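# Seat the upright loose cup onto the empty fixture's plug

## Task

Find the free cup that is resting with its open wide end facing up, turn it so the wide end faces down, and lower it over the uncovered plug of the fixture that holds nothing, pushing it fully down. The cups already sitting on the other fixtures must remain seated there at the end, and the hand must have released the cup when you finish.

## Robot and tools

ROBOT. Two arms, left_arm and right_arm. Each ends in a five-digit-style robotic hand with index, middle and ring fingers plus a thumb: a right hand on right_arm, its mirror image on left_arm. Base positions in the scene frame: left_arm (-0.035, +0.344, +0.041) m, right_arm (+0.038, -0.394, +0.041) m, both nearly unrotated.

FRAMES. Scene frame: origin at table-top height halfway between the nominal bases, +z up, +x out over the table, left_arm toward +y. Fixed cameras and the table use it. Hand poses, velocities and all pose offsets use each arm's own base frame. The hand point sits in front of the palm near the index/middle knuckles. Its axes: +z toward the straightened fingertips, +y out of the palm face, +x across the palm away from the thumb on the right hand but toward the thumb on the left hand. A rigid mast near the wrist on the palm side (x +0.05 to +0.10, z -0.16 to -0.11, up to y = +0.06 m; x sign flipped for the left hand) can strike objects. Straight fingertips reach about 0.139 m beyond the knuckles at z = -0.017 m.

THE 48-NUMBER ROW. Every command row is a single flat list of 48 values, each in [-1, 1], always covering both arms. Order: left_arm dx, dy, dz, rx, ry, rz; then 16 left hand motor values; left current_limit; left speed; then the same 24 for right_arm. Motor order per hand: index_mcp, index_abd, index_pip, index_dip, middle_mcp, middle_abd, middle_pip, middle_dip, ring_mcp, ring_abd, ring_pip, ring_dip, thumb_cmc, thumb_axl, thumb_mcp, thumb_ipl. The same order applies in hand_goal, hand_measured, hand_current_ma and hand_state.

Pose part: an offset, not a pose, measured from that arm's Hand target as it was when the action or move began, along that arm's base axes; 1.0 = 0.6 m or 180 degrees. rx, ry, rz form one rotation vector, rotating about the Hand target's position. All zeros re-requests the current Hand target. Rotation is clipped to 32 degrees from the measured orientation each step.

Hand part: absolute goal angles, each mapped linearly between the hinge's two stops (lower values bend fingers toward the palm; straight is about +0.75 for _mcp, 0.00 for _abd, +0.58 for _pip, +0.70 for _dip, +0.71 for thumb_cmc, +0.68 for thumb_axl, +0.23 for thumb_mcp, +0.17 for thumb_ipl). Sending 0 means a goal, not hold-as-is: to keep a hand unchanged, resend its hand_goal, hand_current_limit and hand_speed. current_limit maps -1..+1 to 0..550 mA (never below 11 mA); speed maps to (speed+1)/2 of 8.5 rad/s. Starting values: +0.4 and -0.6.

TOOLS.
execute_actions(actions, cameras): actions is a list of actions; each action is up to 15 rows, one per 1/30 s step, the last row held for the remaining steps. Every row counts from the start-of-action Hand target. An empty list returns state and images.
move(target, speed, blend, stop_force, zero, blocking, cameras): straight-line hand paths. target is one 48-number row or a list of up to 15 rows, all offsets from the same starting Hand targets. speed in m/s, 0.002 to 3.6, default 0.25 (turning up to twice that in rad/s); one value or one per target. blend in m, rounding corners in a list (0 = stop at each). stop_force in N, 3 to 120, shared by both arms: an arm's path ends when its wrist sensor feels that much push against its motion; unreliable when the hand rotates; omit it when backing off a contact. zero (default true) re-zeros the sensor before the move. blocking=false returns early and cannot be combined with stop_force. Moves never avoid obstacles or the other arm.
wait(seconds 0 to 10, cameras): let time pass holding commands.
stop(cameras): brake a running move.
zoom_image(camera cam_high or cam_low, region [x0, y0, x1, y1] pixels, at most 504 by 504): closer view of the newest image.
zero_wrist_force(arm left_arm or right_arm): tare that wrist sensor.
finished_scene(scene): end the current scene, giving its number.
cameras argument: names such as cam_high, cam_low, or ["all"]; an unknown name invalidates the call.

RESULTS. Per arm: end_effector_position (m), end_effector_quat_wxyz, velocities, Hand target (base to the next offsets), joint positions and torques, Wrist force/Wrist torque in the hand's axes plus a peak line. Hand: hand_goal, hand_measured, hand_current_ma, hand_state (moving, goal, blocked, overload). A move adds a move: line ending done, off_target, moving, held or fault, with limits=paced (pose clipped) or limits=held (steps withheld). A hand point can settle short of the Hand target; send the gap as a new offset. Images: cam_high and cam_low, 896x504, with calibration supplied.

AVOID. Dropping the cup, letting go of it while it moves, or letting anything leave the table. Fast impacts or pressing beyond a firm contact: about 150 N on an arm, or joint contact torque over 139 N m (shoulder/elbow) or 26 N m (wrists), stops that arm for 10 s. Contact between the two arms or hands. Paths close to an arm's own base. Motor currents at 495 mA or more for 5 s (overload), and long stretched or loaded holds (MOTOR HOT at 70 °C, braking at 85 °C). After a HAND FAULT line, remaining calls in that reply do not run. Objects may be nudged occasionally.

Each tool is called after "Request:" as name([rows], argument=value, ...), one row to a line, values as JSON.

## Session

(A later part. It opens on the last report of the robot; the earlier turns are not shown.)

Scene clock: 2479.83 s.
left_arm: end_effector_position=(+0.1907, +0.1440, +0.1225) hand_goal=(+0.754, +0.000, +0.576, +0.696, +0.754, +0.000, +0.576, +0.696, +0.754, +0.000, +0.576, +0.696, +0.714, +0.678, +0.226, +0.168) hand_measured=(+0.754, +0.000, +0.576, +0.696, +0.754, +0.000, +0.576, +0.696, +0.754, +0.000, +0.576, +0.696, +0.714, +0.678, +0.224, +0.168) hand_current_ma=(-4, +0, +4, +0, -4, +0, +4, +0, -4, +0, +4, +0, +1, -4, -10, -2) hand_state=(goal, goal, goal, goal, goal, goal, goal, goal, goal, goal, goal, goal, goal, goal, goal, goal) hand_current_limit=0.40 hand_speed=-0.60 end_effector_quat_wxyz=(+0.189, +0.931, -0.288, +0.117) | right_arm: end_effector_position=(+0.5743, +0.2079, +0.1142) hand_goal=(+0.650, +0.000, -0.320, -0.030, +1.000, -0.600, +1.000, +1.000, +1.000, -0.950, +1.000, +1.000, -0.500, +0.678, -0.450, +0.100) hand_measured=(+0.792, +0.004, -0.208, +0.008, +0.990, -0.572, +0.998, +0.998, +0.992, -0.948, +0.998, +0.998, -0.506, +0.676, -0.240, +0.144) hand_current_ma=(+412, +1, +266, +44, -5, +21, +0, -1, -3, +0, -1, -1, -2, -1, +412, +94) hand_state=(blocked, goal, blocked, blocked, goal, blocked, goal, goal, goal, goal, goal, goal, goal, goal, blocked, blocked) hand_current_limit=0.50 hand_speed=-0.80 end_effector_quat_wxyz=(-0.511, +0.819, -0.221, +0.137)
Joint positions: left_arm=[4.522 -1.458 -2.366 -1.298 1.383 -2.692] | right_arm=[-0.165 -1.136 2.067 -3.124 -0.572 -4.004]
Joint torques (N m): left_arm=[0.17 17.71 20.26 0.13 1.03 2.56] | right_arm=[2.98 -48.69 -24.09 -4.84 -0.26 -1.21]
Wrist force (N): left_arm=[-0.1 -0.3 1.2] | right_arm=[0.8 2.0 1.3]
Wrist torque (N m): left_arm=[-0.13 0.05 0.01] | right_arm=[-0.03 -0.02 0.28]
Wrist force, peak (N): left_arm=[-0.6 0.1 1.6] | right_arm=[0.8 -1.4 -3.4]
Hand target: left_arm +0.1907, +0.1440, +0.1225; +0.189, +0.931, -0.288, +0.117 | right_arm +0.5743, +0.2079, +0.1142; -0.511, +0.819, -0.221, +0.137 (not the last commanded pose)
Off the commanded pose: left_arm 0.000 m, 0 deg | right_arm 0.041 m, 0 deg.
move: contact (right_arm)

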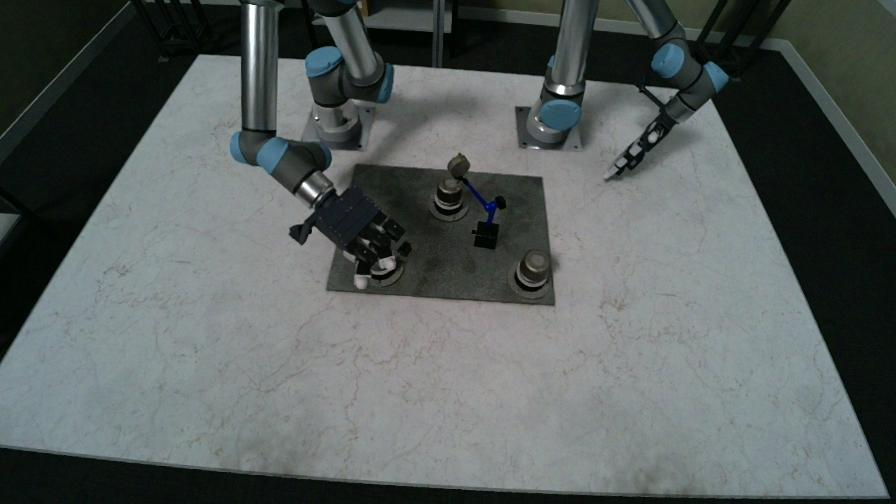

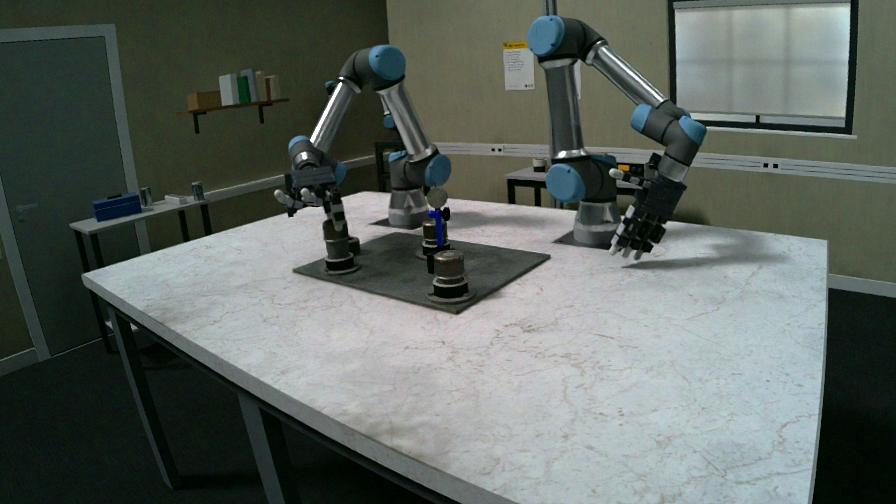

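Request:
move([
  [0,0,0,0,0,0,0.754,0,0.576,0.696,0.754,0,0.576,0.696,0.754,0,0.576,0.696,0.714,0.678,0.226,0.168,0.4,-0.6, 0,0,0.004,0,0,0, 0.65,0,-0.32,-0.03,1,-0.6,1,1,1,-0.95,1,1,-0.5,0.678,-0.45,0.1,0.5,-0.8],
  [0,0,0,0,0,0,0.754,0,0.576,0.696,0.754,0,0.576,0.696,0.754,0,0.576,0.696,0.714,0.678,0.226,0.168,0.4,-0.6, -0.005,0.0029,0.004,0,0,0, 0.65,0,-0.32,-0.03,1,-0.6,1,1,1,-0.95,1,1,-0.5,0.678,-0.45,0.1,0.5,-0.8],
], speed=0.03)

Request:
move(target=[0,0,0,0,0,0,0.754,0,0.576,0.696,0.754,0,0.576,0.696,0.754,0,0.576,0.696,0.714,0.678,0.226,0.168,0.4,-0.6, 0,0,-0.073,0,0,0, 0.65,0,-0.32,-0.03,1,-0.6,1,1,1,-0.95,1,1,-0.5,0.678,-0.45,0.1,0.5,-0.8], speed=0.02, stop_force=5, cameras=["cam_low"])

Request:
zoom_image(camera="cam_low", region=[290, 180, 400, 290])

Scene clock: 2489.17 s.
left_arm: end_effector_position=(+0.1907, +0.1440, +0.1225) hand_goal=(+0.754, +0.000, +0.576, +0.696, +0.754, +0.000, +0.576, +0.696, +0.754, +0.000, +0.576, +0.696, +0.714, +0.678, +0.226, +0.168) hand_measured=(+0.754, +0.000, +0.576, +0.696, +0.754, +0.000, +0.576, +0.696, +0.754, +0.000, +0.576, +0.696, +0.714, +0.678, +0.224, +0.168) hand_current_ma=(-4, +0, +4, +0, -4, +0, +4, +0, -4, +0, +4, +0, +1, -4, -10, -2) hand_state=(goal, goal, goal, goal, goal, goal, goal, goal, goal, goal, goal, goal, goal, goal, goal, goal) hand_current_limit=0.40 hand_speed=-0.60 end_effector_quat_wxyz=(+0.189, +0.931, -0.288, +0.117) | right_arm: end_effector_position=(+0.5712, +0.2097, +0.1167) hand_goal=(+0.650, +0.000, -0.320, -0.030, +1.000, -0.600, +1.000, +1.000, +1.000, -0.950, +1.000, +1.000, -0.500, +0.678, -0.450, +0.100) hand_measured=(+0.792, +0.004, -0.208, +0.008, +0.990, -0.572, +0.998, +0.998, +0.992, -0.948, +0.998, +0.998, -0.506, +0.676, -0.240, +0.144) hand_current_ma=(+413, +1, +266, +44, -5, +21, +0, -1, -3, +0, -1, -1, -2, -1, +412, +94) hand_state=(blocked, goal, blocked, blocked, goal, blocked, goal, goal, goal, goal, goal, goal, goal, goal, blocked, blocked) hand_current_limit=0.50 hand_speed=-0.80 end_effector_quat_wxyz=(-0.511, +0.819, -0.220, +0.137)
Joint positions: left_arm=[4.522 -1.458 -2.366 -1.298 1.383 -2.692] | right_arm=[-0.162 -1.145 2.073 -3.125 -0.574 -4]
Joint torques (N m): left_arm=[0.93 17.24 20.13 0.16 1.12 2.7] | right_arm=[-5.93 -25.39 -27.22 -0.8 1.57 -1.8]
Wrist force (N): left_arm=[-0.2 0.0 1.1] | right_arm=[0.7 2.1 1.3]
Wrist torque (N m): left_arm=[-0.08 0.06 -0.01] | right_arm=[-0.01 0.00 0.18]
Wrist force, peak (N): left_arm=[-0.7 -0.1 1.5] | right_arm=[0.8 2.4 1.3]
Hand target: left_arm +0.1907, +0.1440, +0.1225; +0.189, +0.931, -0.288, +0.117 | right_arm +0.5713, +0.2096, +0.1166; -0.511, +0.819, -0.221, +0.137
Off the commanded pose: left_arm 0.000 m, 0 deg | right_arm 0.000 m, 0 deg.
move: done

Scene clock: 2490.37 s.
left_arm: end_effector_position=(+0.1907, +0.1440, +0.1225) hand_goal=(+0.754, +0.000, +0.576, +0.696, +0.754, +0.000, +0.576, +0.696, +0.754, +0.000, +0.576, +0.696, +0.714, +0.678, +0.226, +0.168) hand_measured=(+0.754, +0.000, +0.576, +0.696, +0.754, +0.000, +0.576, +0.696, +0.754, +0.000, +0.576, +0.696, +0.714, +0.678, +0.224, +0.168) hand_current_ma=(-4, +0, +4, +0, -4, +0, +4, +0, -4, +0, +4, +0, +1, -4, -10, -2) hand_state=(goal, goal, goal, goal, goal, goal, goal, goal, goal, goal, goal, goal, goal, goal, goal, goal) hand_current_limit=0.40 hand_speed=-0.60 end_effector_quat_wxyz=(+0.189, +0.931, -0.288, +0.117) | right_arm: end_effector_position=(+0.5713, +0.2096, +0.1132) hand_goal=(+0.650, +0.000, -0.320, -0.030, +1.000, -0.600, +1.000, +1.000, +1.000, -0.950, +1.000, +1.000, -0.500, +0.678, -0.450, +0.100) hand_measured=(+0.790, +0.004, -0.208, +0.008, +0.990, -0.572, +0.998, +0.998, +0.992, -0.948, +0.998, +0.998, -0.504, +0.676, -0.240, +0.148) hand_current_ma=(+412, +1, +266, +45, -5, +21, +0, -1, -3, +0, -1, -1, -1, +0, +413, +103) hand_state=(blocked, goal, blocked, blocked, goal, blocked, goal, goal, goal, goal, goal, goal, goal, goal, blocked, blocked) hand_current_limit=0.50 hand_speed=-0.80 end_effector_quat_wxyz=(-0.511, +0.819, -0.220, +0.137)
Joint positions: left_arm=[4.522 -1.458 -2.366 -1.298 1.383 -2.692] | right_arm=[-0.162 -1.137 2.075 -3.134 -0.574 -4]
Joint torques (N m): left_arm=[0.83 17.48 19.63 0.35 1.15 2.68] | right_arm=[5.08 -42.31 -25.01 -4.72 -0.09 -1.13]
Wrist force (N): left_arm=[-0.2 0.0 1.0] | right_arm=[0.5 2.0 1.1]
Wrist torque (N m): left_arm=[-0.07 0.05 0.00] | right_arm=[-0.04 0.01 0.19]
Wrist force, peak (N): left_arm=[-0.3 0.2 1.6] | right_arm=[0.7 -1.3 -3.6]
Hand target: left_arm +0.1907, +0.1440, +0.1225; +0.189, +0.931, -0.288, +0.117 | right_arm +0.5713, +0.2096, +0.1132; -0.511, +0.819, -0.220, +0.137 (not the last commanded pose)
Off the commanded pose: left_arm 0.000 m, 0 deg | right_arm 0.040 m, 0 deg.
move: contact (right_arm)
Images, in order (width x height): cam_low 896x504.

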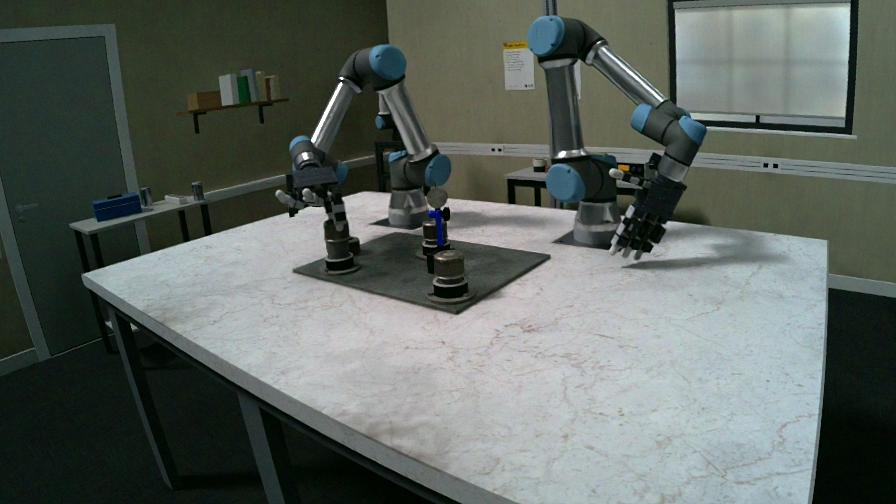

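Scaled by 4.582 from the camera's 896x504 image, which has a finer 1280x720 frame.

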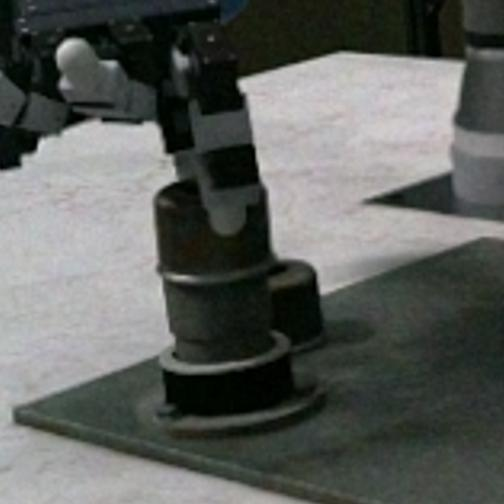

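Request:
move([
  [0,0,0,0,0,0,0.754,0,0.576,0.696,0.754,0,0.576,0.696,0.754,0,0.576,0.696,0.714,0.678,0.226,0.168,0.4,-0.6, 0,0,0.0025,0,0,0, 0.65,0,-0.32,-0.03,1,-0.6,1,1,1,-0.95,1,1,-0.5,0.678,-0.45,0.1,0.5,-0.8],
  [0,0,0,0,0,0,0.754,0,0.576,0.696,0.754,0,0.576,0.696,0.754,0,0.576,0.696,0.714,0.678,0.226,0.168,0.4,-0.6, 0.0058,-0.0033,0.0025,0,0,0, 0.65,0,-0.32,-0.03,1,-0.6,1,1,1,-0.95,1,1,-0.5,0.678,-0.45,0.1,0.5,-0.8],
], speed=0.03, cameras=["cam_low"])

Request:
zoom_image(camera="cam_low", region=[300, 200, 380, 280])

Scene clock: 2507.67 s.
left_arm: end_effector_position=(+0.1907, +0.1440, +0.1225) hand_goal=(+0.754, +0.000, +0.576, +0.696, +0.754, +0.000, +0.576, +0.696, +0.754, +0.000, +0.576, +0.696, +0.714, +0.678, +0.226, +0.168) hand_measured=(+0.754, +0.000, +0.576, +0.696, +0.754, +0.000, +0.576, +0.696, +0.754, +0.000, +0.576, +0.696, +0.714, +0.678, +0.224, +0.168) hand_current_ma=(-4, +0, +4, +0, -4, +0, +4, +0, -4, +0, +4, +0, +1, -4, -10, -2) hand_state=(goal, goal, goal, goal, goal, goal, goal, goal, goal, goal, goal, goal, goal, goal, goal, goal) hand_current_limit=0.40 hand_speed=-0.60 end_effector_quat_wxyz=(+0.189, +0.931, -0.288, +0.117) | right_arm: end_effector_position=(+0.5749, +0.2075, +0.1147) hand_goal=(+0.650, +0.000, -0.320, -0.030, +1.000, -0.600, +1.000, +1.000, +1.000, -0.950, +1.000, +1.000, -0.500, +0.678, -0.450, +0.100) hand_measured=(+0.790, +0.004, -0.208, +0.008, +0.990, -0.572, +0.998, +0.998, +0.992, -0.948, +0.998, +0.998, -0.506, +0.676, -0.240, +0.148) hand_current_ma=(+413, +1, +266, +45, -5, +21, +0, -1, -3, +0, -1, -1, -2, +0, +413, +103) hand_state=(blocked, goal, blocked, blocked, goal, blocked, goal, goal, goal, goal, goal, goal, goal, goal, blocked, blocked) hand_current_limit=0.50 hand_speed=-0.80 end_effector_quat_wxyz=(-0.511, +0.819, -0.220, +0.137) end_effector_velocity=(-0.001, +0.000, +0.000) end_effector_angular_velocity=(-0.001, -0.002, -0.001)
Joint positions: left_arm=[4.522 -1.458 -2.366 -1.298 1.383 -2.692] | right_arm=[-0.165 -1.136 2.065 -3.122 -0.572 -4.005]
Joint velocities: left_arm=[within noise] | right_arm=[0 -0.001 0.003 -0.006 -0.001 0.001]
Joint torques (N m): left_arm=[-0.32 16.76 19.91 0.26 1.23 2.46] | right_arm=[5.38 -46.54 -7.23 -4.73 2.58 1.04]
Wrist force (N): left_arm=[-0.3 -0.1 1.3] | right_arm=[0.5 2.1 1.1]
Wrist torque (N m): left_arm=[-0.12 0.08 -0.01] | right_arm=[0.01 0.02 0.33]
Wrist force, peak (N): left_arm=[-0.4 0.1 1.6] | right_arm=[0.5 2.4 1.2]
Hand target: left_arm +0.1907, +0.1440, +0.1225; +0.189, +0.931, -0.288, +0.117 | right_arm +0.5748, +0.2076, +0.1147; -0.511, +0.819, -0.220, +0.137
Off the commanded pose: left_arm 0.000 m, 0 deg | right_arm 0.000 m, 0 deg.
move: done
Images, in order (width x height): cam_low 896x504.

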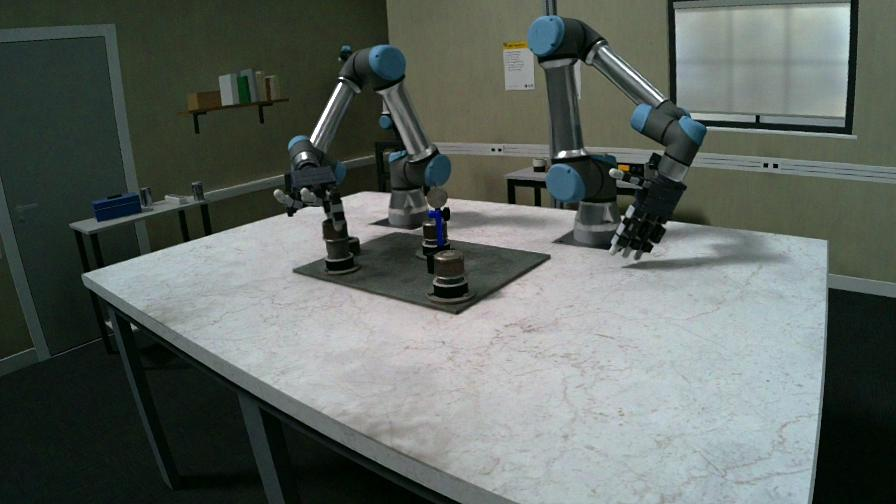

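Scaled by 6.300 from the camera's 896x504 image, which has a finer 1280x720 frame.

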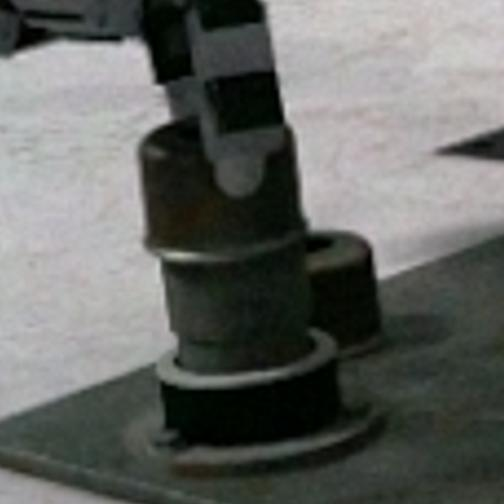

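Request:
move([
  [0,0,0,0,0,0,0.754,0,0.576,0.696,0.754,0,0.576,0.696,0.754,0,0.576,0.696,0.714,0.678,0.226,0.168,0.4,-0.6, -0.0029,0.0017,0,0,0,0, 0.65,0,-0.32,-0.03,1,-0.6,1,1,1,-0.95,1,1,-0.5,0.678,-0.45,0.1,0.5,-0.8],
  [0,0,0,0,0,0,0.754,0,0.576,0.696,0.754,0,0.576,0.696,0.754,0,0.576,0.696,0.714,0.678,0.226,0.168,0.4,-0.6, -0.0029,0.0017,-0.0685,0,0,0, 0.65,0,-0.32,-0.03,1,-0.6,1,1,1,-0.95,1,1,-0.5,0.678,-0.45,0.1,0.5,-0.8],
], speed=0.02, stop_force=7, cameras=["cam_low","cam_high"])

Request:
zoom_image(camera="cam_low", region=[300, 200, 380, 280])

Request:
zoom_image(camera="cam_high", region=[340, 220, 420, 300])

Scene clock: 2515.90 s.
left_arm: end_effector_position=(+0.1907, +0.1440, +0.1225) hand_goal=(+0.754, +0.000, +0.576, +0.696, +0.754, +0.000, +0.576, +0.696, +0.754, +0.000, +0.576, +0.696, +0.714, +0.678, +0.226, +0.168) hand_measured=(+0.754, +0.000, +0.576, +0.696, +0.754, +0.000, +0.576, +0.696, +0.754, +0.000, +0.576, +0.696, +0.714, +0.678, +0.224, +0.168) hand_current_ma=(-4, +0, +4, +0, -4, +0, +4, +0, -4, +0, +4, +0, +1, -4, -10, -2) hand_state=(goal, goal, goal, goal, goal, goal, goal, goal, goal, goal, goal, goal, goal, goal, goal, goal) hand_current_limit=0.40 hand_speed=-0.60 end_effector_quat_wxyz=(+0.189, +0.931, -0.288, +0.117) | right_arm: end_effector_position=(+0.5731, +0.2087, +0.1095) hand_goal=(+0.650, +0.000, -0.320, -0.030, +1.000, -0.600, +1.000, +1.000, +1.000, -0.950, +1.000, +1.000, -0.500, +0.678, -0.450, +0.100) hand_measured=(+0.788, +0.004, -0.208, +0.008, +0.990, -0.572, +0.998, +0.998, +0.992, -0.948, +0.998, +0.998, -0.506, +0.676, -0.240, +0.150) hand_current_ma=(+412, +1, +266, +46, -5, +21, +0, -1, -3, +0, -1, -1, -2, +0, +413, +110) hand_state=(blocked, goal, blocked, blocked, goal, blocked, goal, goal, goal, goal, goal, goal, goal, goal, blocked, blocked) hand_current_limit=0.50 hand_speed=-0.80 end_effector_quat_wxyz=(-0.511, +0.819, -0.220, +0.137)
Joint positions: left_arm=[4.522 -1.458 -2.366 -1.298 1.383 -2.692] | right_arm=[-0.164 -1.127 2.072 -3.14 -0.573 -4.002]
Joint torques (N m): left_arm=[-0.15 16.47 20.61 0.4 1.19 2.61] | right_arm=[7.82 -43.87 -24.26 -4.77 1.5 0.86]
Wrist force (N): left_arm=[-0.4 0.0 1.3] | right_arm=[0.7 2.1 1.2]
Wrist torque (N m): left_arm=[-0.11 0.09 -0.03] | right_arm=[0.00 -0.01 0.19]
Wrist force, peak (N): left_arm=[-0.5 -0.2 1.6] | right_arm=[0.6 -3.9 -3.8]
Hand target: left_arm +0.1907, +0.1440, +0.1225; +0.189, +0.931, -0.288, +0.117 | right_arm +0.5731, +0.2087, +0.1095; -0.511, +0.819, -0.220, +0.137 (not the last commanded pose)
Off the commanded pose: left_arm 0.000 m, 0 deg | right_arm 0.036 m, 0 deg.
move: contact (right_arm); path passed 1 of 2 targets

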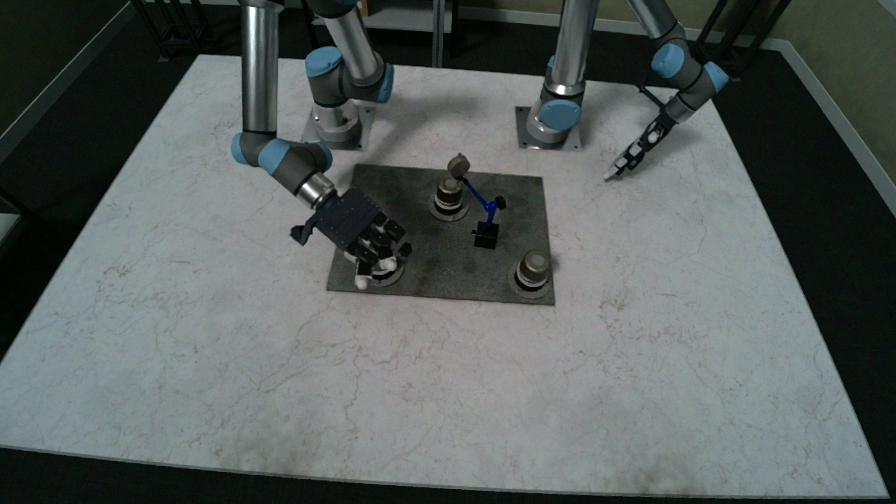

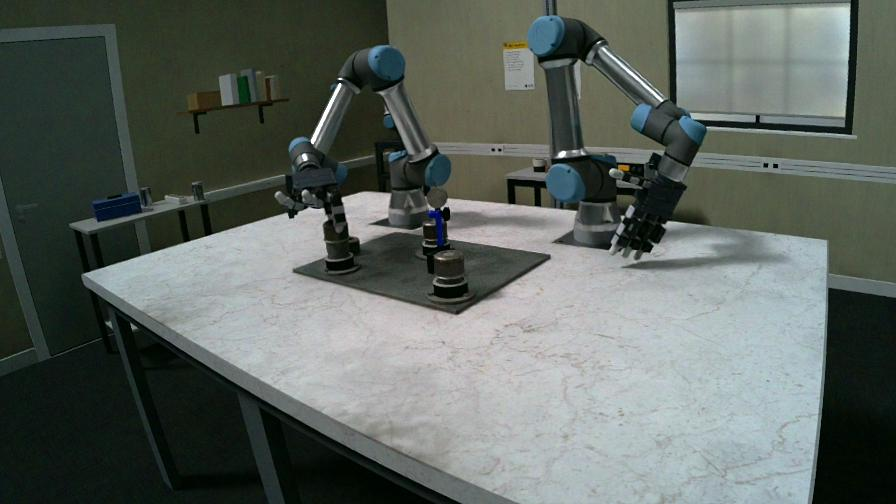

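Scaled by 6.300 from the camera's 896x504 image, which has a finer 1280x720 frame.

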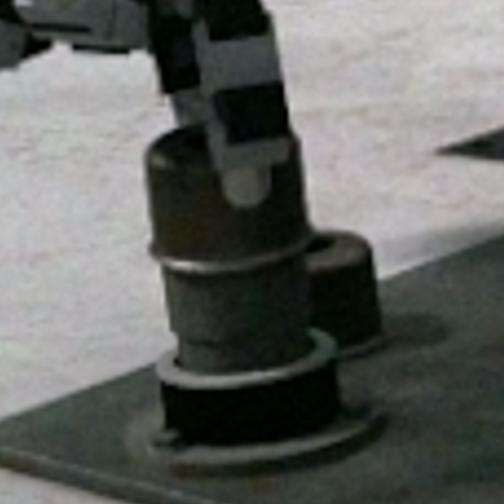

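Scaled by 6.300 from the camera's 896x504 image, which has a finer 1280x720 frame.

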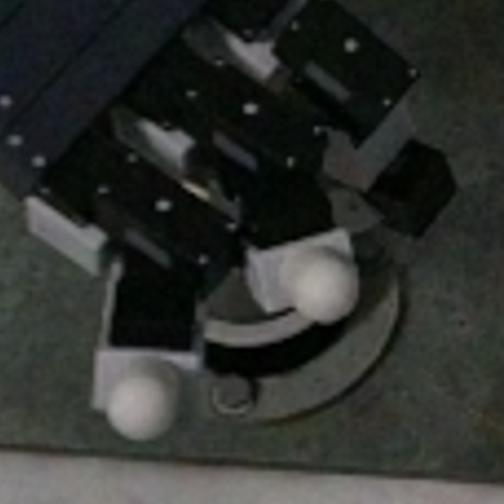

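Request:
move([
  [0,0,0,0,0,0,0.754,0,0.576,0.696,0.754,0,0.576,0.696,0.754,0,0.576,0.696,0.714,0.678,0.226,0.168,0.4,-0.6, 0,0,0.002,0,0,0, 0.65,0,-0.32,-0.03,1,-0.6,1,1,1,-0.95,1,1,-0.5,0.678,-0.45,0.1,0.5,-0.8],
  [0,0,0,0,0,0,0.754,0,0.576,0.696,0.754,0,0.576,0.696,0.754,0,0.576,0.696,0.714,0.678,0.226,0.168,0.4,-0.6, 0.0022,-0.0013,0.002,0,0,0, 0.65,0,-0.32,-0.03,1,-0.6,1,1,1,-0.95,1,1,-0.5,0.678,-0.45,0.1,0.5,-0.8],
  [0,0,0,0,0,0,0.754,0,0.576,0.696,0.754,0,0.576,0.696,0.754,0,0.576,0.696,0.714,0.678,0.226,0.168,0.4,-0.6, 0.0022,-0.0013,-0.06,0,0,0, 0.65,0,-0.32,-0.03,1,-0.6,1,1,1,-0.95,1,1,-0.5,0.678,-0.45,0.1,0.5,-0.8],
], speed=0.02, stop_force=7, cameras=["cam_low"])

Request:
zoom_image(camera="cam_low", region=[300, 200, 380, 280])

Scene clock: 2522.77 s.
left_arm: end_effector_position=(+0.1907, +0.1440, +0.1225) hand_goal=(+0.754, +0.000, +0.576, +0.696, +0.754, +0.000, +0.576, +0.696, +0.754, +0.000, +0.576, +0.696, +0.714, +0.678, +0.226, +0.168) hand_measured=(+0.754, +0.000, +0.576, +0.696, +0.754, +0.000, +0.576, +0.696, +0.754, +0.000, +0.576, +0.696, +0.714, +0.678, +0.224, +0.168) hand_current_ma=(-4, +0, +4, +0, -4, +0, +4, +0, -4, +0, +4, +0, +1, -4, -10, -2) hand_state=(goal, goal, goal, goal, goal, goal, goal, goal, goal, goal, goal, goal, goal, goal, goal, goal) hand_current_limit=0.40 hand_speed=-0.60 end_effector_quat_wxyz=(+0.189, +0.931, -0.288, +0.117) | right_arm: end_effector_position=(+0.5746, +0.2079, +0.1090) hand_goal=(+0.650, +0.000, -0.320, -0.030, +1.000, -0.600, +1.000, +1.000, +1.000, -0.950, +1.000, +1.000, -0.500, +0.678, -0.450, +0.100) hand_measured=(+0.788, +0.002, -0.208, +0.008, +0.990, -0.572, +0.998, +0.998, +0.992, -0.948, +0.998, +0.998, -0.506, +0.676, -0.240, +0.152) hand_current_ma=(+409, +0, +266, +46, -5, +21, +0, -1, -3, +0, -1, -1, -2, +0, +413, +119) hand_state=(blocked, goal, blocked, blocked, goal, blocked, goal, goal, goal, goal, goal, goal, goal, goal, blocked, blocked) hand_current_limit=0.50 hand_speed=-0.80 end_effector_quat_wxyz=(-0.511, +0.819, -0.220, +0.137)
Joint positions: left_arm=[4.522 -1.458 -2.366 -1.298 1.383 -2.692] | right_arm=[-0.165 -1.124 2.068 -3.138 -0.573 -4.004]
Joint torques (N m): left_arm=[0.09 18.26 19.46 0.06 0.86 2.78] | right_arm=[3.78 -33.1 -24.04 -4.98 -0.05 -0.29]
Wrist force (N): left_arm=[-0.2 0.2 1.2] | right_arm=[0.6 2.1 1.2]
Wrist torque (N m): left_arm=[-0.07 0.06 -0.02] | right_arm=[-0.01 0.00 0.33]
Wrist force, peak (N): left_arm=[-0.3 0.0 1.6] | right_arm=[0.9 -2.7 -4.0]
Hand target: left_arm +0.1907, +0.1440, +0.1225; +0.189, +0.931, -0.288, +0.117 | right_arm +0.5746, +0.2079, +0.1090; -0.511, +0.819, -0.220, +0.137 (not the last commanded pose)
Off the commanded pose: left_arm 0.000 m, 0 deg | right_arm 0.035 m, 0 deg.
move: contact (right_arm); path passed 2 of 3 targets
Images, in order (width x height): cam_low 896x504.

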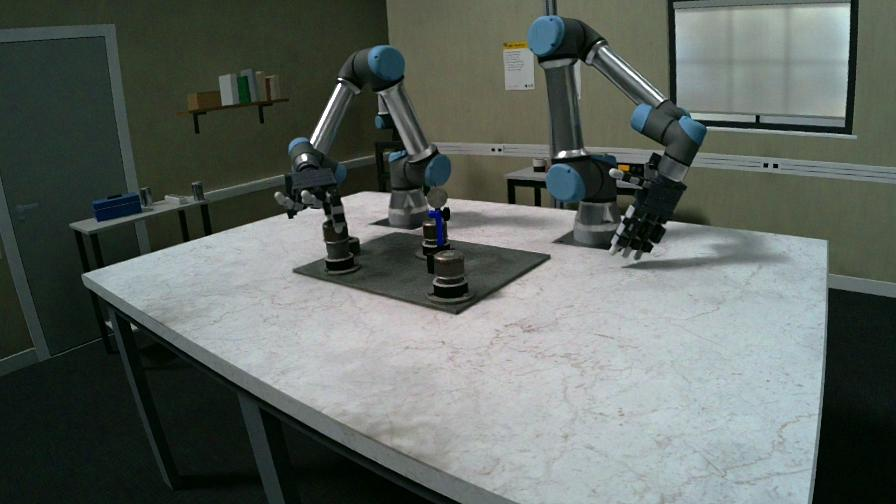

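Scaled by 6.300 from the camera's 896x504 image, which has a finer 1280x720 frame.

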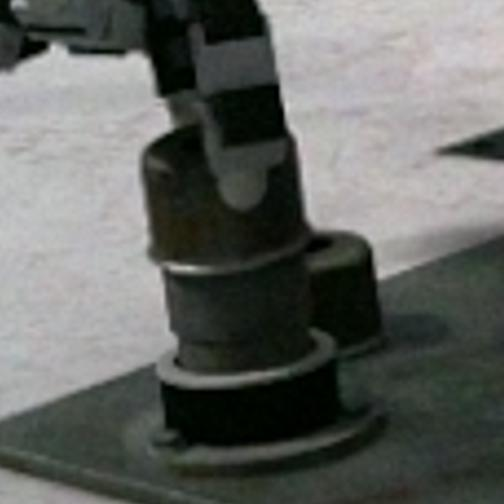

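Request:
move([
  [0,0,0,0,0,0,0.754,0,0.576,0.696,0.754,0,0.576,0.696,0.754,0,0.576,0.696,0.714,0.678,0.226,0.168,0.4,-0.6, 0,0,0.0015,0,0,0, 0.65,0,-0.32,-0.03,1,-0.6,1,1,1,-0.95,1,1,-0.5,0.678,-0.45,0.1,0.5,-0.8],
  [0,0,0,0,0,0,0.754,0,0.576,0.696,0.754,0,0.576,0.696,0.754,0,0.576,0.696,0.714,0.678,0.226,0.168,0.4,-0.6, -0.0014,-0.0024,0.0015,0,0,0, 0.65,0,-0.32,-0.03,1,-0.6,1,1,1,-0.95,1,1,-0.5,0.678,-0.45,0.1,0.5,-0.8],
  [0,0,0,0,0,0,0.754,0,0.576,0.696,0.754,0,0.576,0.696,0.754,0,0.576,0.696,0.714,0.678,0.226,0.168,0.4,-0.6, -0.0014,-0.0024,-0.059,0,0,0, 0.65,0,-0.32,-0.03,1,-0.6,1,1,1,-0.95,1,1,-0.5,0.678,-0.45,0.1,0.5,-0.8],
], speed=0.02, stop_force=7, cameras=["cam_low"])

Request:
zoom_image(camera="cam_low", region=[300, 200, 380, 280])

Scene clock: 2538.97 s.
left_arm: end_effector_position=(+0.1907, +0.1440, +0.1225) hand_goal=(+0.754, +0.000, +0.576, +0.696, +0.754, +0.000, +0.576, +0.696, +0.754, +0.000, +0.576, +0.696, +0.714, +0.678, +0.226, +0.168) hand_measured=(+0.754, +0.000, +0.576, +0.696, +0.754, +0.000, +0.576, +0.696, +0.754, +0.000, +0.576, +0.696, +0.714, +0.678, +0.224, +0.168) hand_current_ma=(-4, +0, +4, +0, -4, +0, +4, +0, -4, +0, +4, +0, +1, -4, -10, -2) hand_state=(goal, goal, goal, goal, goal, goal, goal, goal, goal, goal, goal, goal, goal, goal, goal, goal) hand_current_limit=0.40 hand_speed=-0.60 end_effector_quat_wxyz=(+0.189, +0.931, -0.288, +0.117) | right_arm: end_effector_position=(+0.5737, +0.2064, +0.1018) hand_goal=(+0.650, +0.000, -0.320, -0.030, +1.000, -0.600, +1.000, +1.000, +1.000, -0.950, +1.000, +1.000, -0.500, +0.678, -0.450, +0.100) hand_measured=(+0.784, +0.002, -0.208, +0.008, +0.990, -0.572, +0.998, +0.998, +0.992, -0.948, +0.998, +0.998, -0.506, +0.676, -0.240, +0.156) hand_current_ma=(+394, +0, +266, +43, -5, +21, +0, -1, -3, +0, -1, -1, -2, +0, +413, +138) hand_state=(blocked, goal, blocked, blocked, goal, blocked, goal, goal, goal, goal, goal, goal, goal, goal, blocked, blocked) hand_current_limit=0.50 hand_speed=-0.80 end_effector_quat_wxyz=(-0.511, +0.819, -0.220, +0.137)
Joint positions: left_arm=[4.522 -1.458 -2.366 -1.298 1.383 -2.692] | right_arm=[-0.168 -1.111 2.075 -3.153 -0.571 -4.009]
Joint torques (N m): left_arm=[0.73 16.91 20.48 0.2 1.36 2.56] | right_arm=[0.33 -52.88 -26.2 -5.19 0.89 -1.4]
Wrist force (N): left_arm=[-0.5 0.0 1.3] | right_arm=[-0.1 5.8 1.8]
Wrist torque (N m): left_arm=[-0.11 0.11 -0.04] | right_arm=[0.00 0.01 0.22]
Wrist force, peak (N): left_arm=[-0.6 -0.2 1.6] | right_arm=[0.0 -4.8 -7.8]
Hand target: left_arm +0.1907, +0.1440, +0.1225; +0.189, +0.931, -0.288, +0.117 | right_arm +0.5738, +0.2064, +0.1018; -0.511, +0.819, -0.220, +0.137 (not the last commanded pose)
Off the commanded pose: left_arm 0.000 m, 0 deg | right_arm 0.028 m, 0 deg.
move: contact (right_arm); path passed 2 of 3 targets
Images, in order (width x height): cam_low 896x504.

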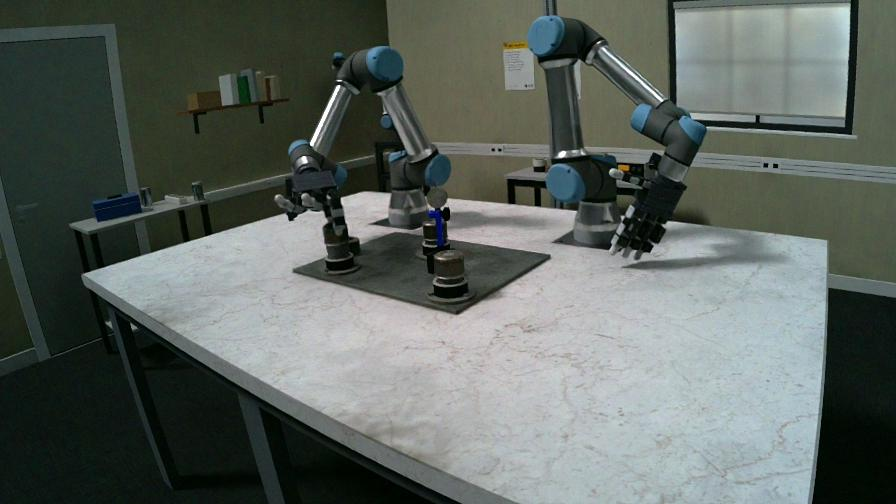

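Scaled by 6.300 from the camera's 896x504 image, which has a finer 1280x720 frame.

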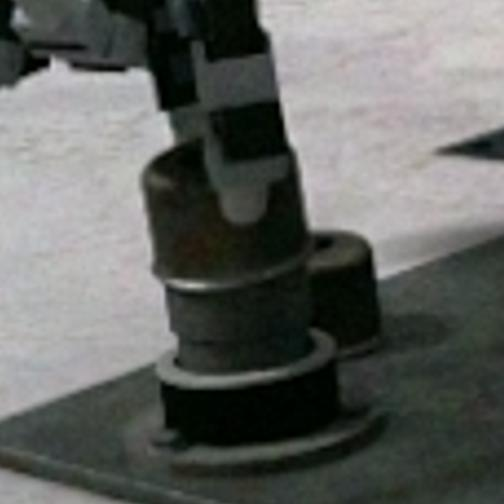

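Request:
move([
  [0,0,0,0,0,0,0.754,0,0.576,0.696,0.754,0,0.576,0.696,0.754,0,0.576,0.696,0.714,0.678,0.226,0.168,0.4,-0.6, -0.0012,-0.0022,0.0007,0,0,0, 0.65,0,-0.32,-0.03,1,-0.6,1,1,1,-0.95,1,1,-0.5,0.678,-0.45,0.1,0.5,-0.8],
  [0,0,0,0,0,0,0.754,0,0.576,0.696,0.754,0,0.576,0.696,0.754,0,0.576,0.696,0.714,0.678,0.226,0.168,0.4,-0.6, -0.0012,-0.0022,-0.049,0,0,0, 0.65,0,-0.32,-0.03,1,-0.6,1,1,1,-0.95,1,1,-0.5,0.678,-0.45,0.1,0.5,-0.8],
], speed=0.02, stop_force=7, cameras=["cam_low"])

Request:
zoom_image(camera="cam_low", region=[300, 200, 380, 280])

Scene clock: 2546.77 s.
left_arm: end_effector_position=(+0.1907, +0.1440, +0.1225) hand_goal=(+0.754, +0.000, +0.576, +0.696, +0.754, +0.000, +0.576, +0.696, +0.754, +0.000, +0.576, +0.696, +0.714, +0.678, +0.226, +0.168) hand_measured=(+0.754, +0.000, +0.576, +0.696, +0.754, +0.000, +0.576, +0.696, +0.754, +0.000, +0.576, +0.696, +0.714, +0.678, +0.224, +0.168) hand_current_ma=(-4, +0, +4, +0, -4, +0, +4, +0, -4, +0, +4, +0, +1, -4, -10, -2) hand_state=(goal, goal, goal, goal, goal, goal, goal, goal, goal, goal, goal, goal, goal, goal, goal, goal) hand_current_limit=0.40 hand_speed=-0.60 end_effector_quat_wxyz=(+0.189, +0.931, -0.288, +0.117) | right_arm: end_effector_position=(+0.5730, +0.2050, +0.1013) hand_goal=(+0.650, +0.000, -0.320, -0.030, +1.000, -0.600, +1.000, +1.000, +1.000, -0.950, +1.000, +1.000, -0.500, +0.678, -0.450, +0.100) hand_measured=(+0.784, +0.002, -0.208, +0.008, +0.990, -0.572, +0.998, +0.998, +0.992, -0.948, +0.998, +0.998, -0.504, +0.676, -0.240, +0.156) hand_current_ma=(+393, +0, +266, +43, -5, +21, +0, -1, -3, +0, -1, -1, -1, +0, +413, +138) hand_state=(blocked, goal, blocked, blocked, goal, blocked, goal, goal, goal, goal, goal, goal, goal, goal, blocked, blocked) hand_current_limit=0.50 hand_speed=-0.80 end_effector_quat_wxyz=(-0.511, +0.819, -0.220, +0.137)
Joint positions: left_arm=[4.522 -1.458 -2.366 -1.298 1.383 -2.692] | right_arm=[-0.171 -1.112 2.078 -3.152 -0.569 -4.014]
Joint torques (N m): left_arm=[0.63 16.37 20.02 0.39 1.12 2.4] | right_arm=[2.92 -29.71 -23.85 -5.27 0.98 1.07]
Wrist force (N): left_arm=[-0.3 -0.3 1.1] | right_arm=[-0.2 2.5 3.1]
Wrist torque (N m): left_arm=[-0.13 0.08 -0.01] | right_arm=[0.06 0.06 0.31]
Wrist force, peak (N): left_arm=[-0.2 0.1 1.6] | right_arm=[-0.2 5.9 2.0]
Hand target: left_arm +0.1907, +0.1440, +0.1225; +0.189, +0.931, -0.288, +0.117 | right_arm +0.5730, +0.2050, +0.1013; -0.511, +0.819, -0.220, +0.137 (not the last commanded pose)
Off the commanded pose: left_arm 0.000 m, 0 deg | right_arm 0.029 m, 0 deg.
move: contact (right_arm); path passed 1 of 2 targets
Images, in order (width x height): cam_low 896x504.

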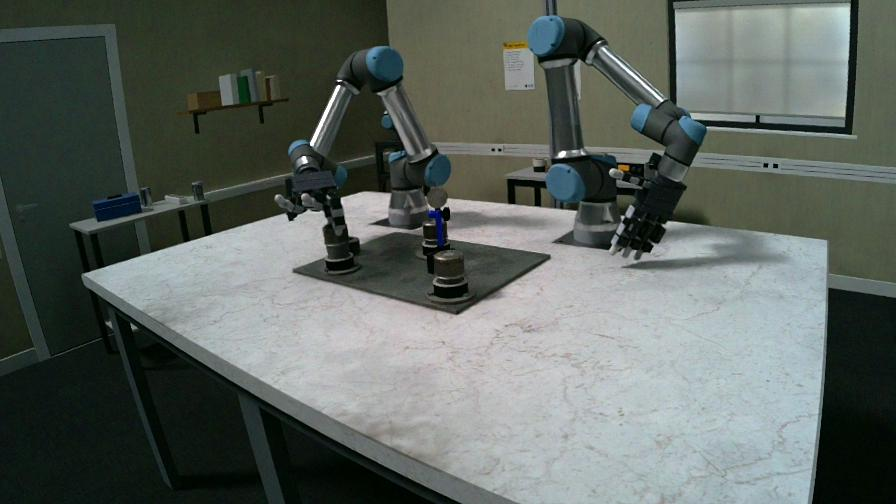

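Scaled by 6.300 from the camera's 896x504 image, which has a finer 1280x720 frame.

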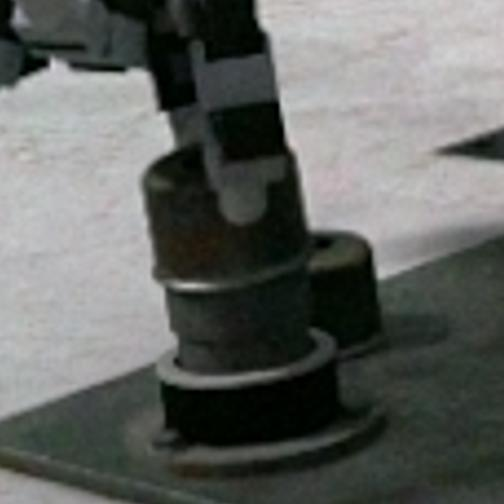

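Request:
move(target=[0,0,0,0,0,0,0.754,0,0.576,0.696,0.754,0,0.576,0.696,0.754,0,0.576,0.696,0.714,0.678,0.226,0.168,0.4,-0.6, 0.0003,0.0006,-0.048,0,0,0, 0.65,0,-0.32,-0.03,1,-0.6,1,1,1,-0.95,1,1,-0.5,0.678,-0.45,0.1,0.5,-0.8], speed=0.02, stop_force=8, cameras=["cam_low"])

Request:
zoom_image(camera="cam_low", region=[300, 200, 380, 280])

Scene clock: 2553.43 s.
left_arm: end_effector_position=(+0.1907, +0.1440, +0.1225) hand_goal=(+0.754, +0.000, +0.576, +0.696, +0.754, +0.000, +0.576, +0.696, +0.754, +0.000, +0.576, +0.696, +0.714, +0.678, +0.226, +0.168) hand_measured=(+0.754, +0.000, +0.576, +0.696, +0.754, +0.000, +0.576, +0.696, +0.754, +0.000, +0.576, +0.696, +0.714, +0.678, +0.224, +0.168) hand_current_ma=(-4, +0, +4, +0, -4, +0, +4, +0, -4, +0, +4, +0, +1, -4, -10, -2) hand_state=(goal, goal, goal, goal, goal, goal, goal, goal, goal, goal, goal, goal, goal, goal, goal, goal) hand_current_limit=0.40 hand_speed=-0.60 end_effector_quat_wxyz=(+0.189, +0.931, -0.288, +0.117) | right_arm: end_effector_position=(+0.5732, +0.2050, +0.1003) hand_goal=(+0.650, +0.000, -0.320, -0.030, +1.000, -0.600, +1.000, +1.000, +1.000, -0.950, +1.000, +1.000, -0.500, +0.678, -0.450, +0.100) hand_measured=(+0.784, +0.002, -0.208, +0.006, +0.990, -0.572, +0.998, +0.998, +0.992, -0.948, +0.998, +0.998, -0.502, +0.678, -0.240, +0.156) hand_current_ma=(+393, +0, +266, +39, -5, +21, +0, -1, -3, +0, -1, -1, +0, +0, +412, +138) hand_state=(blocked, goal, blocked, blocked, goal, blocked, goal, goal, goal, goal, goal, goal, goal, goal, blocked, blocked) hand_current_limit=0.50 hand_speed=-0.80 end_effector_quat_wxyz=(-0.511, +0.819, -0.220, +0.137)
Joint positions: left_arm=[4.522 -1.458 -2.366 -1.298 1.383 -2.692] | right_arm=[-0.171 -1.11 2.078 -3.155 -0.569 -4.014]
Joint torques (N m): left_arm=[0.74 15.9 18.87 0.15 1.27 2.7] | right_arm=[0.27 -45.6 -25.46 -5.13 2.06 -0.9]
Wrist force (N): left_arm=[-0.2 0.0 1.4] | right_arm=[0.0 2.9 2.2]
Wrist torque (N m): left_arm=[-0.12 0.07 -0.01] | right_arm=[0.01 0.00 0.31]
Wrist force, peak (N): left_arm=[-0.1 -0.4 1.7] | right_arm=[-0.6 -4.4 -1.6]
Hand target: left_arm +0.1907, +0.1440, +0.1225; +0.189, +0.931, -0.288, +0.117 | right_arm +0.5732, +0.2050, +0.1003; -0.511, +0.819, -0.220, +0.137 (not the last commanded pose)
Off the commanded pose: left_arm 0.000 m, 0 deg | right_arm 0.028 m, 0 deg.
move: contact (right_arm)
Images, in order (width x height): cam_low 896x504.

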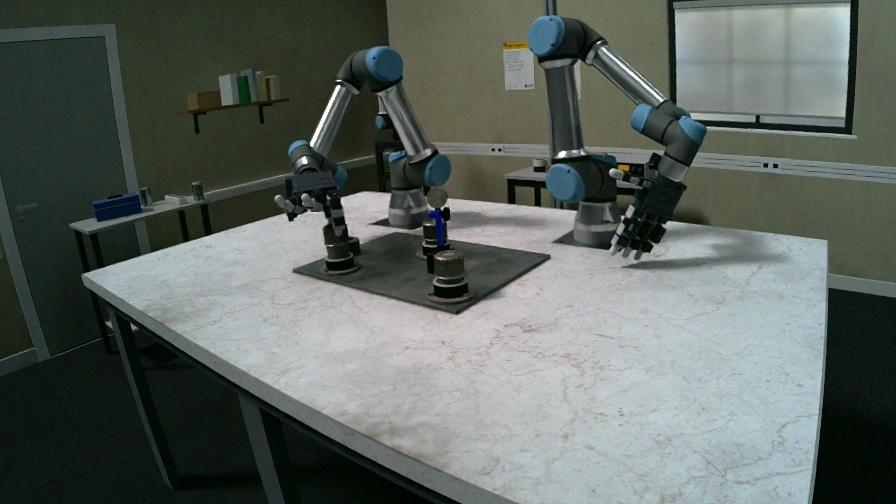

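Scaled by 6.300 from the camera's 896x504 image, which has a finer 1280x720 frame.

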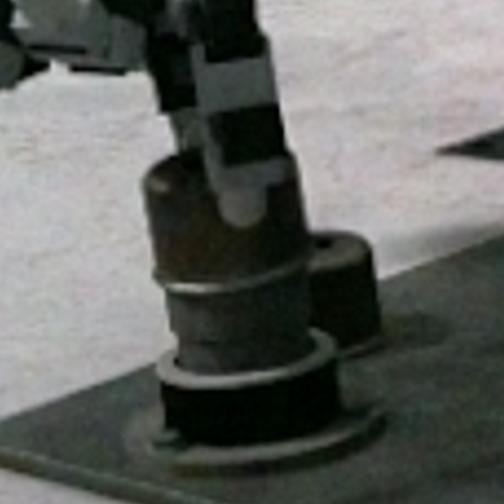

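Request:
move([
  [0,0,0,0,0,0,0.754,0,0.576,0.696,0.754,0,0.576,0.696,0.754,0,0.576,0.696,0.714,0.678,0.226,0.168,0.4,-0.6, 0.0022,-0.0012,-0.001,0,0,0, 0.65,0,-0.32,-0.03,1,-0.6,1,1,1,-0.95,1,1,-0.5,0.678,-0.45,0.1,0.5,-0.8],
  [0,0,0,0,0,0,0.754,0,0.576,0.696,0.754,0,0.576,0.696,0.754,0,0.576,0.696,0.714,0.678,0.226,0.168,0.4,-0.6, -0.0022,0.0012,-0.003,0,0,0, 0.65,0,-0.32,-0.03,1,-0.6,1,1,1,-0.95,1,1,-0.5,0.678,-0.45,0.1,0.5,-0.8],
  [0,0,0,0,0,0,0.754,0,0.576,0.696,0.754,0,0.576,0.696,0.754,0,0.576,0.696,0.714,0.678,0.226,0.168,0.4,-0.6, 0.0012,0.0022,-0.005,0,0,0, 0.65,0,-0.32,-0.03,1,-0.6,1,1,1,-0.95,1,1,-0.5,0.678,-0.45,0.1,0.5,-0.8],
  [0,0,0,0,0,0,0.754,0,0.576,0.696,0.754,0,0.576,0.696,0.754,0,0.576,0.696,0.714,0.678,0.226,0.168,0.4,-0.6, -0.0008,-0.0015,-0.007,0,0,0, 0.65,0,-0.32,-0.03,1,-0.6,1,1,1,-0.95,1,1,-0.5,0.678,-0.45,0.1,0.5,-0.8],
  [0,0,0,0,0,0,0.754,0,0.576,0.696,0.754,0,0.576,0.696,0.754,0,0.576,0.696,0.714,0.678,0.226,0.168,0.4,-0.6, 0.0022,-0.0012,-0.009,0,0,0, 0.65,0,-0.32,-0.03,1,-0.6,1,1,1,-0.95,1,1,-0.5,0.678,-0.45,0.1,0.5,-0.8],
  [0,0,0,0,0,0,0.754,0,0.576,0.696,0.754,0,0.576,0.696,0.754,0,0.576,0.696,0.714,0.678,0.226,0.168,0.4,-0.6, -0.0022,0.0012,-0.011,0,0,0, 0.65,0,-0.32,-0.03,1,-0.6,1,1,1,-0.95,1,1,-0.5,0.678,-0.45,0.1,0.5,-0.8],
  [0,0,0,0,0,0,0.754,0,0.576,0.696,0.754,0,0.576,0.696,0.754,0,0.576,0.696,0.714,0.678,0.226,0.168,0.4,-0.6, 0,0,-0.02,0,0,0, 0.65,0,-0.32,-0.03,1,-0.6,1,1,1,-0.95,1,1,-0.5,0.678,-0.45,0.1,0.5,-0.8],
], speed=0.015, stop_force=10, cameras=["cam_low"])

Request:
zoom_image(camera="cam_low", region=[300, 200, 380, 280])

Scene clock: 2570.60 s.
left_arm: end_effector_position=(+0.1907, +0.1440, +0.1225) hand_goal=(+0.754, +0.000, +0.576, +0.696, +0.754, +0.000, +0.576, +0.696, +0.754, +0.000, +0.576, +0.696, +0.714, +0.678, +0.226, +0.168) hand_measured=(+0.754, +0.000, +0.576, +0.696, +0.754, +0.000, +0.576, +0.696, +0.754, +0.000, +0.576, +0.696, +0.714, +0.678, +0.224, +0.168) hand_current_ma=(-4, +0, +4, +0, -4, +0, +4, +0, -4, +0, +4, +0, +1, -4, -10, -2) hand_state=(goal, goal, goal, goal, goal, goal, goal, goal, goal, goal, goal, goal, goal, goal, goal, goal) hand_current_limit=0.40 hand_speed=-0.60 end_effector_quat_wxyz=(+0.189, +0.931, -0.288, +0.117) | right_arm: end_effector_position=(+0.5732, +0.2050, +0.0883) hand_goal=(+0.650, +0.000, -0.320, -0.030, +1.000, -0.600, +1.000, +1.000, +1.000, -0.950, +1.000, +1.000, -0.500, +0.678, -0.450, +0.100) hand_measured=(+0.780, +0.002, -0.210, +0.002, +0.990, -0.572, +0.998, +0.998, +0.992, -0.948, +0.998, +0.998, -0.498, +0.680, -0.240, +0.162) hand_current_ma=(+373, +0, +258, +34, -5, +21, +0, -1, -3, +0, -1, -1, +0, +0, +412, +163) hand_state=(blocked, goal, blocked, blocked, goal, blocked, goal, goal, goal, goal, goal, goal, goal, goal, blocked, blocked) hand_current_limit=0.50 hand_speed=-0.80 end_effector_quat_wxyz=(-0.511, +0.819, -0.220, +0.137)
Joint positions: left_arm=[4.522 -1.458 -2.366 -1.298 1.383 -2.692] | right_arm=[-0.171 -1.083 2.082 -3.186 -0.569 -4.014]
Joint torques (N m): left_arm=[-0.3 16.22 20.62 0.19 1.3 2.53] | right_arm=[-7.88 -51.61 -17.68 -1 2.43 1.01]
Wrist force (N): left_arm=[-0.2 0.0 1.1] | right_arm=[-1.0 3.6 -0.2]
Wrist torque (N m): left_arm=[-0.09 0.07 -0.02] | right_arm=[-0.04 -0.08 0.26]
Wrist force, peak (N): left_arm=[-0.5 -0.1 1.7] | right_arm=[-1.5 -2.9 -8.2]
Hand target: left_arm +0.1907, +0.1440, +0.1225; +0.189, +0.931, -0.288, +0.117 | right_arm +0.5732, +0.2050, +0.0883; -0.511, +0.819, -0.220, +0.137
Off the commanded pose: left_arm 0.000 m, 0 deg | right_arm 0.000 m, 0 deg.
move: done
Images, in order (width x height): cam_low 896x504.

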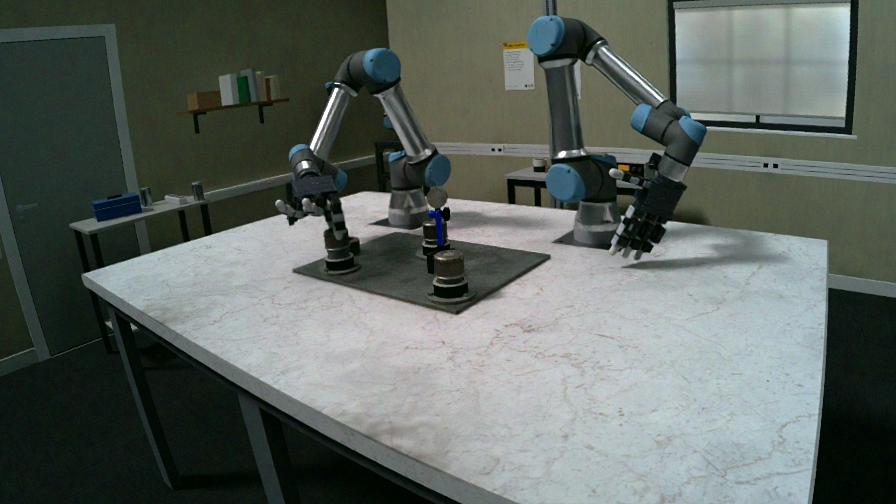

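Scaled by 6.300 from the camera's 896x504 image, which has a finer 1280x720 frame.

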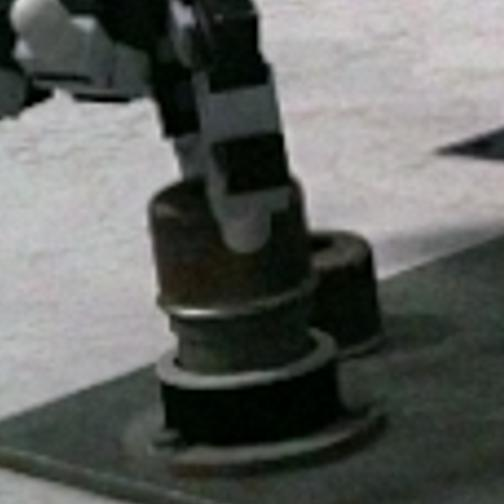

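Request:
move([
  [0,0,0,0,0,0,0.754,0,0.576,0.696,0.754,0,0.576,0.696,0.754,0,0.576,0.696,0.714,0.678,0.226,0.168,0.4,-0.6, 0.0022,-0.0012,-0.003,0,0,0, 0.65,0,-0.32,-0.03,1,-0.6,1,1,1,-0.95,1,1,-0.5,0.678,-0.45,0.1,0.5,-0.8],
  [0,0,0,0,0,0,0.754,0,0.576,0.696,0.754,0,0.576,0.696,0.754,0,0.576,0.696,0.714,0.678,0.226,0.168,0.4,-0.6, -0.0022,0.0012,-0.006,0,0,0, 0.65,0,-0.32,-0.03,1,-0.6,1,1,1,-0.95,1,1,-0.5,0.678,-0.45,0.1,0.5,-0.8],
  [0,0,0,0,0,0,0.754,0,0.576,0.696,0.754,0,0.576,0.696,0.754,0,0.576,0.696,0.714,0.678,0.226,0.168,0.4,-0.6, 0.0012,0.0022,-0.009,0,0,0, 0.65,0,-0.32,-0.03,1,-0.6,1,1,1,-0.95,1,1,-0.5,0.678,-0.45,0.1,0.5,-0.8],
  [0,0,0,0,0,0,0.754,0,0.576,0.696,0.754,0,0.576,0.696,0.754,0,0.576,0.696,0.714,0.678,0.226,0.168,0.4,-0.6, -0.0008,-0.0015,-0.012,0,0,0, 0.65,0,-0.32,-0.03,1,-0.6,1,1,1,-0.95,1,1,-0.5,0.678,-0.45,0.1,0.5,-0.8],
  [0,0,0,0,0,0,0.754,0,0.576,0.696,0.754,0,0.576,0.696,0.754,0,0.576,0.696,0.714,0.678,0.226,0.168,0.4,-0.6, 0.0022,-0.0012,-0.015,0,0,0, 0.65,0,-0.32,-0.03,1,-0.6,1,1,1,-0.95,1,1,-0.5,0.678,-0.45,0.1,0.5,-0.8],
  [0,0,0,0,0,0,0.754,0,0.576,0.696,0.754,0,0.576,0.696,0.754,0,0.576,0.696,0.714,0.678,0.226,0.168,0.4,-0.6, -0.0022,0.0012,-0.018,0,0,0, 0.65,0,-0.32,-0.03,1,-0.6,1,1,1,-0.95,1,1,-0.5,0.678,-0.45,0.1,0.5,-0.8],
  [0,0,0,0,0,0,0.754,0,0.576,0.696,0.754,0,0.576,0.696,0.754,0,0.576,0.696,0.714,0.678,0.226,0.168,0.4,-0.6, 0,0,-0.035,0,0,0, 0.65,0,-0.32,-0.03,1,-0.6,1,1,1,-0.95,1,1,-0.5,0.678,-0.45,0.1,0.5,-0.8],
], speed=0.015, stop_force=10, cameras=["cam_low"])

Request:
zoom_image(camera="cam_low", region=[300, 200, 380, 280])

Scene clock: 2584.13 s.
left_arm: end_effector_position=(+0.1907, +0.1440, +0.1225) hand_goal=(+0.754, +0.000, +0.576, +0.696, +0.754, +0.000, +0.576, +0.696, +0.754, +0.000, +0.576, +0.696, +0.714, +0.678, +0.226, +0.168) hand_measured=(+0.754, +0.000, +0.576, +0.696, +0.754, +0.000, +0.576, +0.696, +0.754, +0.000, +0.576, +0.696, +0.714, +0.678, +0.224, +0.168) hand_current_ma=(-4, +0, +4, +0, -4, +0, +4, +0, -4, +0, +4, +0, +1, -4, -10, -2) hand_state=(goal, goal, goal, goal, goal, goal, goal, goal, goal, goal, goal, goal, goal, goal, goal, goal) hand_current_limit=0.40 hand_speed=-0.60 end_effector_quat_wxyz=(+0.189, +0.931, -0.288, +0.117) | right_arm: end_effector_position=(+0.5721, +0.2055, +0.0743) hand_goal=(+0.650, +0.000, -0.320, -0.030, +1.000, -0.600, +1.000, +1.000, +1.000, -0.950, +1.000, +1.000, -0.500, +0.678, -0.450, +0.100) hand_measured=(+0.776, +0.002, -0.210, +0.002, +0.990, -0.572, +0.998, +0.998, +0.992, -0.948, +0.998, +0.998, -0.504, +0.676, -0.240, +0.168) hand_current_ma=(+351, +0, +258, +33, -5, +21, +0, -1, -3, +0, -1, -1, -2, +0, +413, +184) hand_state=(blocked, goal, blocked, blocked, goal, blocked, goal, goal, goal, goal, goal, goal, goal, goal, blocked, blocked) hand_current_limit=0.50 hand_speed=-0.80 end_effector_quat_wxyz=(-0.511, +0.819, -0.220, +0.137)
Joint positions: left_arm=[4.522 -1.458 -2.366 -1.298 1.383 -2.692] | right_arm=[-0.17 -1.052 2.089 -3.224 -0.569 -4.013]
Joint torques (N m): left_arm=[0.73 17.54 19.39 0.22 1.06 2.56] | right_arm=[8.39 -51.6 -4.14 -4.19 -0.32 1.13]
Wrist force (N): left_arm=[-0.5 0.0 1.2] | right_arm=[0.7 1.7 0.9]
Wrist torque (N m): left_arm=[-0.10 0.10 -0.03] | right_arm=[-0.02 -0.01 0.20]
Wrist force, peak (N): left_arm=[-0.1 -0.3 1.7] | right_arm=[0.0 -6.7 -4.3]
Hand target: left_arm +0.1907, +0.1440, +0.1225; +0.189, +0.931, -0.288, +0.117 | right_arm +0.5721, +0.2055, +0.0743; -0.511, +0.819, -0.220, +0.137 (not the last commanded pose)
Off the commanded pose: left_arm 0.000 m, 0 deg | right_arm 0.007 m, 0 deg.
move: contact (right_arm); path passed 6 of 7 targets
Images, in order (width x height): cam_low 896x504.

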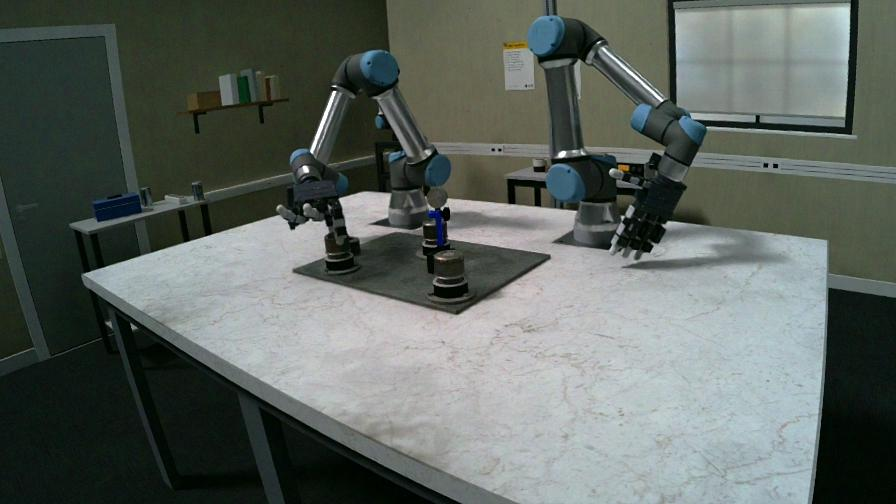

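Scaled by 6.300 from the camera's 896x504 image, which has a finer 1280x720 frame.

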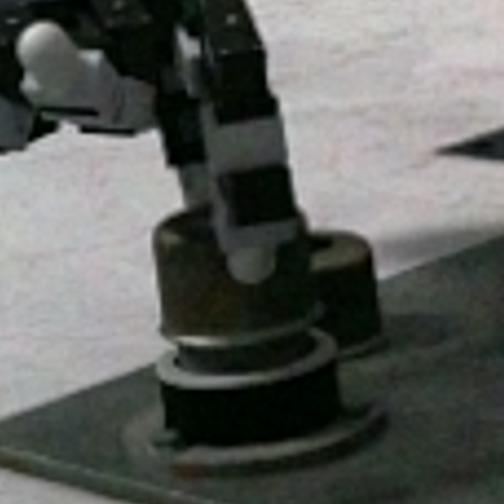

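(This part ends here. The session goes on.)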